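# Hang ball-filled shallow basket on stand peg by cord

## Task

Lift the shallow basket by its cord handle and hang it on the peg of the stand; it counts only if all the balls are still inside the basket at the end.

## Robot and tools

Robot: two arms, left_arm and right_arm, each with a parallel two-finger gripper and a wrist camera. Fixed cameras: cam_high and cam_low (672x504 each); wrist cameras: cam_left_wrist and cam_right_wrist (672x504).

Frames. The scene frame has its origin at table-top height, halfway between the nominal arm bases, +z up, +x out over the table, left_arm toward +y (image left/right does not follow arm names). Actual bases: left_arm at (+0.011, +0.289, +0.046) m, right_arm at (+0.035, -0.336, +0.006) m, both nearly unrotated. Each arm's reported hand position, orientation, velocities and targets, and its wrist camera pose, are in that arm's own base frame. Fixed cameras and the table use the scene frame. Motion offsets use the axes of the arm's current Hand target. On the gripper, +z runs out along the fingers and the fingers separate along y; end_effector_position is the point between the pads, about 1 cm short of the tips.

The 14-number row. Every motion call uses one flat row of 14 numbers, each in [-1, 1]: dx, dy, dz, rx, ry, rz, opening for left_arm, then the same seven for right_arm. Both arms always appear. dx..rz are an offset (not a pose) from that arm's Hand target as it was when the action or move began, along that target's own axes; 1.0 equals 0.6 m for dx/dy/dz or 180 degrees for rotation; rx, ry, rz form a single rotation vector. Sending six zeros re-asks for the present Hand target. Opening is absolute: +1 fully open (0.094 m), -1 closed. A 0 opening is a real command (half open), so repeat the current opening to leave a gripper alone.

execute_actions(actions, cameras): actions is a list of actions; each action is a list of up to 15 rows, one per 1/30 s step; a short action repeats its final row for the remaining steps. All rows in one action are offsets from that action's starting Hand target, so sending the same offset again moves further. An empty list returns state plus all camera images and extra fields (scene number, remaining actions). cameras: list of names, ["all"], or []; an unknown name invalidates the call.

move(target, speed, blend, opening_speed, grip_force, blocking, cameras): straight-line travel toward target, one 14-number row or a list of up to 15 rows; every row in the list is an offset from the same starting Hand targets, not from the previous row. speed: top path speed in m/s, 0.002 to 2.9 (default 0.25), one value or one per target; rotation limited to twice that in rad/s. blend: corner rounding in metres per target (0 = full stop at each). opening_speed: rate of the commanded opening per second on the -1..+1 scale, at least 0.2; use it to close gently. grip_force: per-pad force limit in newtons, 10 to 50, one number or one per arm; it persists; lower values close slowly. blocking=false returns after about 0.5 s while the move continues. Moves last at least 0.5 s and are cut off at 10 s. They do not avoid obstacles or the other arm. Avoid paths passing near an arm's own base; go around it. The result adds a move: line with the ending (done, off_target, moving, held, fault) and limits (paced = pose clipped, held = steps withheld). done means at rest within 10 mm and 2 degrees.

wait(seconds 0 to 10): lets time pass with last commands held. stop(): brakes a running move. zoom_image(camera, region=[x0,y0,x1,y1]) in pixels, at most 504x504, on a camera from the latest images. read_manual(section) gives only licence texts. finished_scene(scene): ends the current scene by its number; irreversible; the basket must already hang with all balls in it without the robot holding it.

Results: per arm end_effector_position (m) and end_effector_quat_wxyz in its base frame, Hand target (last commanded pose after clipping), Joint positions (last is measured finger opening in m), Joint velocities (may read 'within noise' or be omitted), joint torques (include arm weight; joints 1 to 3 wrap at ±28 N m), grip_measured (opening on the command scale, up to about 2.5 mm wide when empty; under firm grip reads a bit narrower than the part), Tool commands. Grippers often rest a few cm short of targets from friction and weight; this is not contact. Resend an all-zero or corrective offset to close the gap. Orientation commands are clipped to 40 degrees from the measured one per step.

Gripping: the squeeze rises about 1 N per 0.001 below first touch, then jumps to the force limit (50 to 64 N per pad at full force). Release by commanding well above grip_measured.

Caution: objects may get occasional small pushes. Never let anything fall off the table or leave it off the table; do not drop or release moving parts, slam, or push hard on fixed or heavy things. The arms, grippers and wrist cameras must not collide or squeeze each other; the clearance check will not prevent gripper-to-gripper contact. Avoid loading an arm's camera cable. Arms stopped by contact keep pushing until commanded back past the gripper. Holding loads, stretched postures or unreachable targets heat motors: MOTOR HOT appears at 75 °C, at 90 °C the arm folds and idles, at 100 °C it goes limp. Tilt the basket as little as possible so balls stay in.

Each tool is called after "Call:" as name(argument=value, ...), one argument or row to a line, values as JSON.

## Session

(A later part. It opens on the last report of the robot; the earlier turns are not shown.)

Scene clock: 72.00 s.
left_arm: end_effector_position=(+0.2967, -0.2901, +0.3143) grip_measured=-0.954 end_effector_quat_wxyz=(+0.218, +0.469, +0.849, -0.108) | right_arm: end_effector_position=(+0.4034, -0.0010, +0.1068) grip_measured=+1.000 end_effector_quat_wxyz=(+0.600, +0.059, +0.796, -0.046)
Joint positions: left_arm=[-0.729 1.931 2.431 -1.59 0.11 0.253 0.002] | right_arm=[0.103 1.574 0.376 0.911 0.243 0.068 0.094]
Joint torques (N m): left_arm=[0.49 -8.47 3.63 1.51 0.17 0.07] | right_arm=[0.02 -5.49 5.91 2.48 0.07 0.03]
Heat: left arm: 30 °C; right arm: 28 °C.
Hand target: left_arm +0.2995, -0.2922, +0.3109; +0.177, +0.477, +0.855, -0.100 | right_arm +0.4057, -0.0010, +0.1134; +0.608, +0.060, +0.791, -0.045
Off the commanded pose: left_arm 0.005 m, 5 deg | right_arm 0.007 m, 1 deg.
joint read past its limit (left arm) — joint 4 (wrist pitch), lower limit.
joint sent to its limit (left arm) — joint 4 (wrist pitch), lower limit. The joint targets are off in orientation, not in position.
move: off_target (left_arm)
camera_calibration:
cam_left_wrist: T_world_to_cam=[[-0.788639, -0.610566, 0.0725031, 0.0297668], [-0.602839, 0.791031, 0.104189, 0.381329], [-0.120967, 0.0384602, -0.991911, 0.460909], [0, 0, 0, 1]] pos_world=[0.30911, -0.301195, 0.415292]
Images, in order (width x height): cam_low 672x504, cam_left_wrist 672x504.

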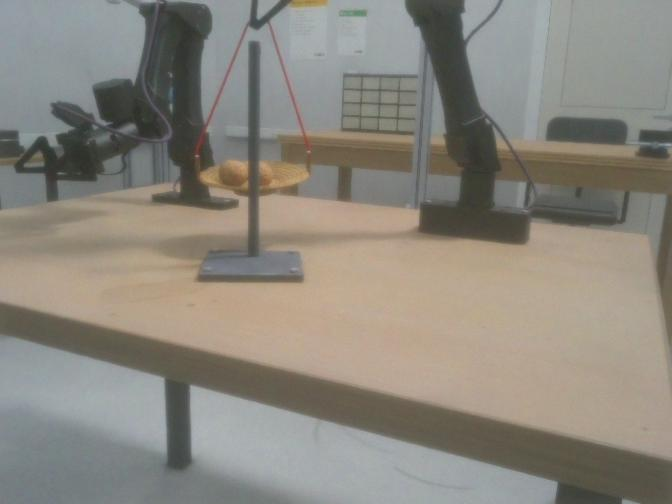

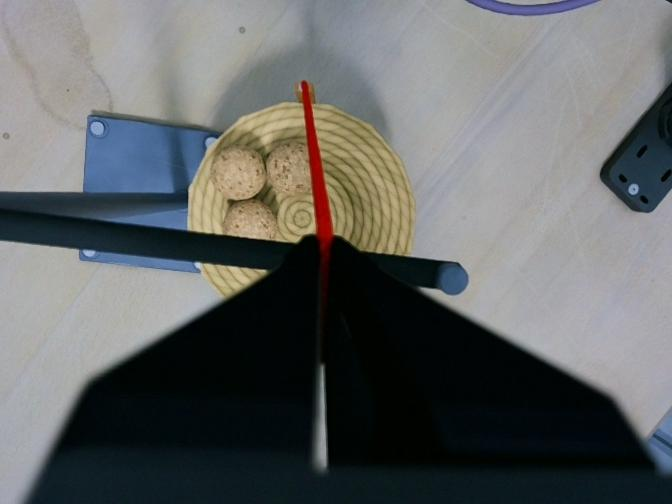

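Call:
move(
  target=[0.010,-0.003,0.021,0,0,0,-1,0,0,0,0,0,0,1],
  speed=0.04,
  cameras=["cam_low"],
)

Call:
zoom_image(
  camera="cam_low",
  region=[200, 0, 320, 90],
)

Scene clock: 74.90 s.
left_arm: end_effector_position=(+0.2961, -0.2896, +0.3003) grip_measured=-0.954 end_effector_quat_wxyz=(+0.197, +0.470, +0.854, -0.103) | right_arm: end_effector_position=(+0.4034, -0.0010, +0.1068) grip_measured=+1.000 end_effector_quat_wxyz=(+0.600, +0.059, +0.796, -0.046)
Joint positions: left_arm=[-0.729 1.939 2.394 -1.59 0.11 0.253 0.002] | right_arm=[0.103 1.574 0.376 0.911 0.243 0.068 0.094]
Joint torques (N m): left_arm=[0.06 -8.64 3.79 1.44 0.14 0.08] | right_arm=[0.01 -5.49 5.9 2.48 0.07 0.04]
Heat: left arm: 30 °C; right arm: 28 °C.
Hand target: left_arm +0.2977, -0.2928, +0.2968; +0.176, +0.477, +0.855, -0.100 | right_arm +0.4057, -0.0010, +0.1134; +0.608, +0.060, +0.791, -0.045
Off the commanded pose: left_arm 0.005 m, 2 deg | right_arm 0.007 m, 1 deg.
joint read past its limit (left arm) — joint 4 (wrist pitch), lower limit.
joint sent to its limit (left arm) — joint 4 (wrist pitch), lower limit. The joint targets still meet the commanded pose.
move: done
Images, in order (width x height): cam_low 672x504.

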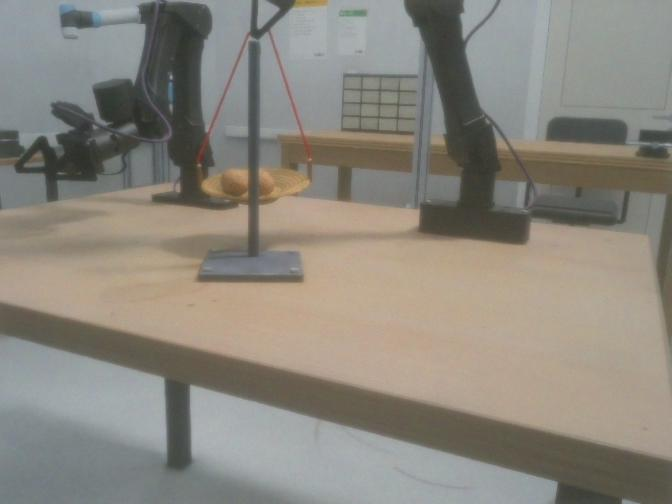

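Scaled by 4.200 from the camera's 672x504 image, which has a finer 960x720 frame.

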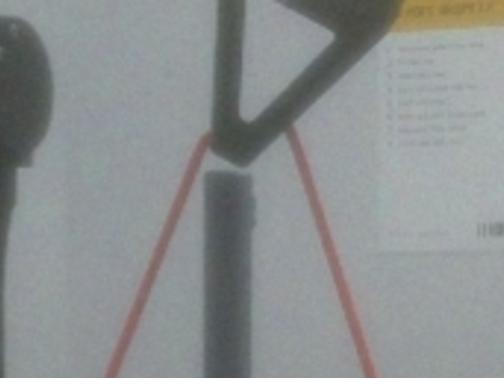

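Call:
move(
  target=[
    [0.0,0.0,0.011,0,0,0,-1,0,0,0,0,0,0,1],
    [0.0,0,0.011,0,0,0,-0.4,0,0,0,0,0,0,1],
  ],
  speed=0.03,
  opening_speed=0.6,
  cameras=["cam_low","cam_left_wrist"],
)

Call:
zoom_image(
  camera="cam_low",
  region=[200, 0, 320, 90],
)

Scene clock: 77.13 s.
left_arm: end_effector_position=(+0.2985, -0.2918, +0.2949) grip_measured=-0.403 end_effector_quat_wxyz=(+0.192, +0.471, +0.855, -0.101) | right_arm: end_effector_position=(+0.4034, -0.0010, +0.1068) grip_measured=+1.000 end_effector_quat_wxyz=(+0.600, +0.059, +0.796, -0.046)
Joint positions: left_arm=[-0.729 1.953 2.394 -1.588 0.11 0.254 0.028] | right_arm=[0.103 1.574 0.376 0.911 0.243 0.068 0.094]
Joint torques (N m): left_arm=[-0.16 -8.8 3.78 1.39 0.12 0.08] | right_arm=[0.02 -5.49 5.93 2.48 0.07 0.04]
Heat: left arm: 30 °C; right arm: 28 °C.
Hand target: left_arm +0.2991, -0.2951, +0.2907; +0.177, +0.477, +0.855, -0.100 | right_arm +0.4057, -0.0010, +0.1134; +0.608, +0.060, +0.791, -0.045
Off the commanded pose: left_arm 0.005 m, 2 deg | right_arm 0.007 m, 1 deg.
joint read past its limit (left arm) — joint 4 (wrist pitch), lower limit.
joint sent to its limit (left arm) — joint 4 (wrist pitch), lower limit. The joint targets still meet the commanded pose.
move: done
camera_calibration:
cam_left_wrist: T_world_to_cam=[[-0.785821, -0.612963, 0.0822221, 0.0272188], [-0.596869, 0.786481, 0.158731, 0.366498], [-0.161962, 0.0756584, -0.983892, 0.46268], [0, 0, 0, 1]] pos_world=[0.315077, -0.306565, 0.394815]
Images, in order (width x height): cam_low 672x504, cam_left_wrist 672x504.

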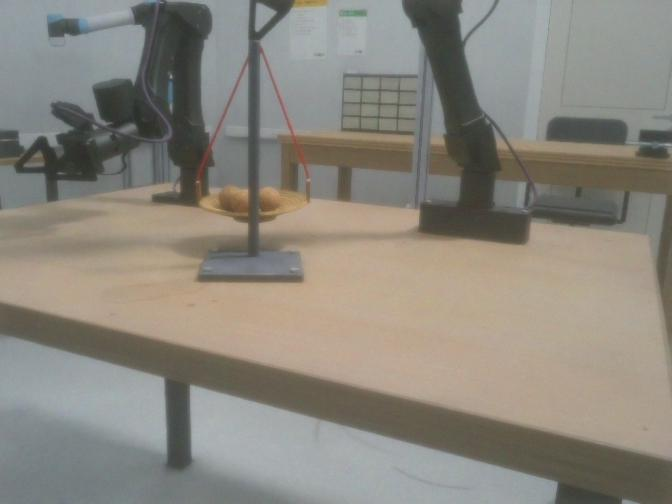

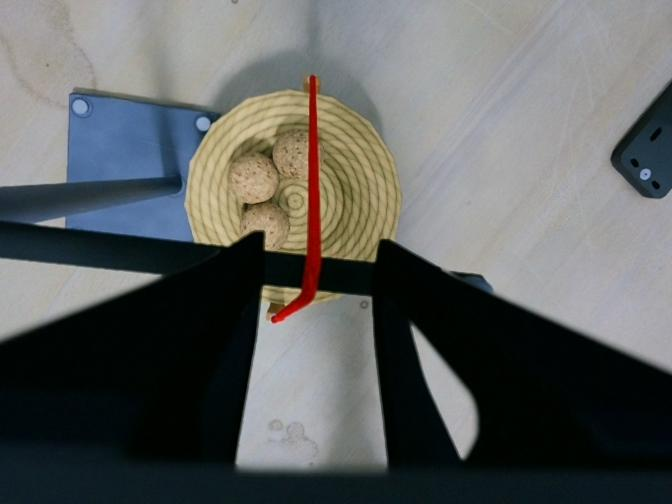

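Scaled by 4.200 from the camera's 672x504 image, which has a finer 960x720 frame.

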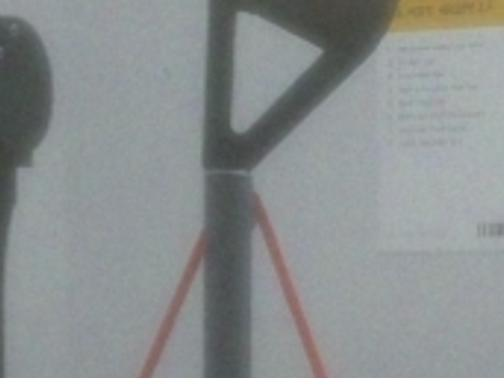

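Cord on the peg. Open further and retreat along −z.

Call:
move(
  target=[
    [0,0,0,0,0,0,-0.2,0,0,0,0,0,0,1],
    [0,0,-0.18,0,0,0,-0.2,0,0,0,0,0,0,1],
  ],
  speed=0.08,
  cameras=["all"],
)

Scene clock: 79.67 s.
left_arm: end_effector_position=(+0.2786, -0.2606, +0.3738) grip_measured=-0.203 end_effector_quat_wxyz=(+0.293, +0.451, +0.833, -0.128) | right_arm: end_effector_position=(+0.4034, -0.0010, +0.1068) grip_measured=+1.000 end_effector_quat_wxyz=(+0.600, +0.059, +0.796, -0.046)
Joint positions: left_arm=[-0.693 1.779 2.434 -1.586 0.131 0.257 0.037] | right_arm=[0.103 1.574 0.376 0.911 0.243 0.068 0.094]
Joint torques (N m): left_arm=[0.61 -8.5 5.79 1.72 0.16 0.07] | right_arm=[0.02 -5.48 5.93 2.47 0.07 0.03]
Heat: left arm: 30 °C; right arm: 28 °C.
Hand target: left_arm +0.2768, -0.2583, +0.3899; +0.176, +0.477, +0.855, -0.100 | right_arm +0.4057, -0.0010, +0.1134; +0.608, +0.060, +0.791, -0.045
Off the commanded pose: left_arm 0.016 m, 14 deg | right_arm 0.007 m, 1 deg.
joint read past its limit (left arm) — joint 4 (wrist pitch), lower limit.
joint sent to its limit (left arm) — joint 4 (wrist pitch), lower limit. The joint targets are off in orientation, not in position.
move: off_target (left_arm)
camera_calibration:
cam_left_wrist: T_world_to_cam=[[-0.782516, -0.619991, 0.057271, 0.0308091], [-0.622546, 0.780607, -0.055575, 0.403368], [-0.0102501, -0.0791422, -0.996811, 0.456955], [0, 0, 0, 1]] pos_world=[0.279908, -0.259606, 0.476151]
cam_right_wrist: T_world_to_cam=[[-0.181488, -0.978159, 0.101325, 0.0578557], [-0.764996, 0.0756862, -0.639572, 0.381447], [0.617934, -0.193588, -0.762024, -0.0659308], [0, 0, 0, 1]] pos_world=[0.343046, 0.0149584, 0.18786]

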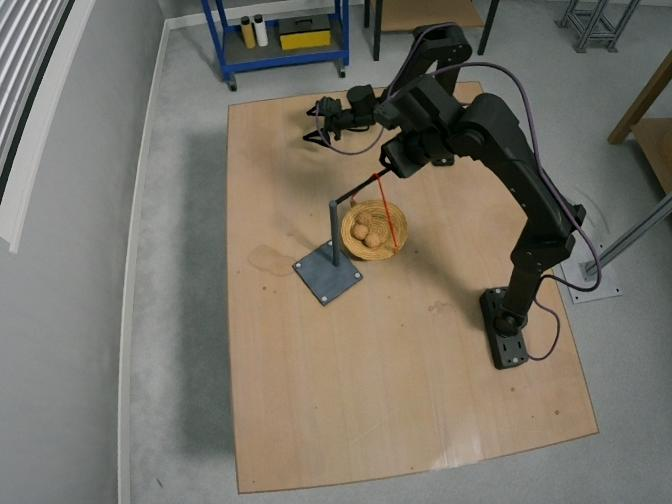

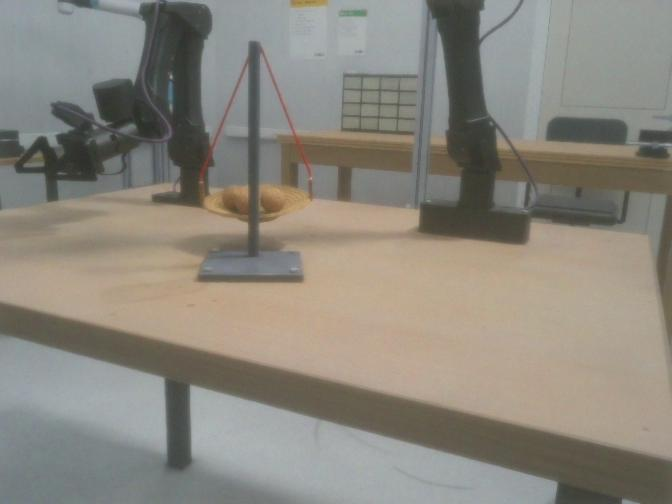

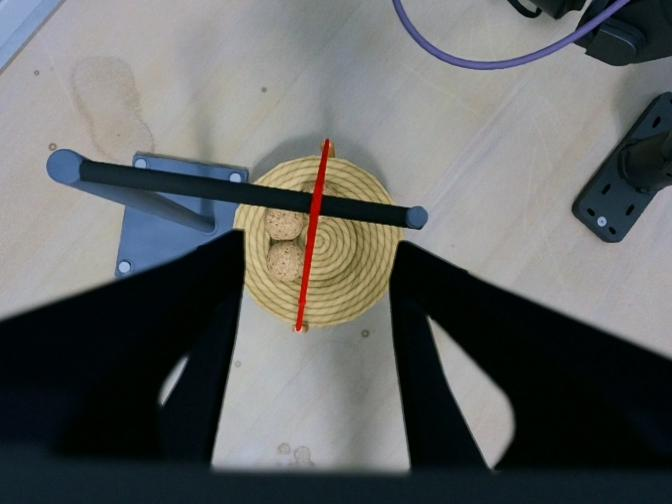

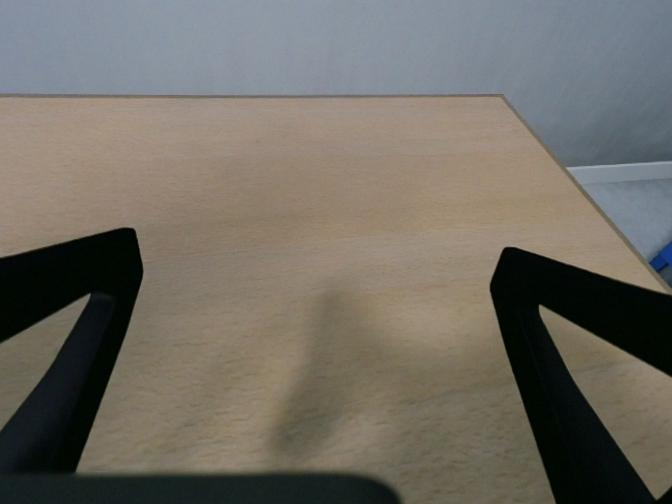

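Call:
finished_scene(
  scene=3,
)

The scene is finished: the task was done.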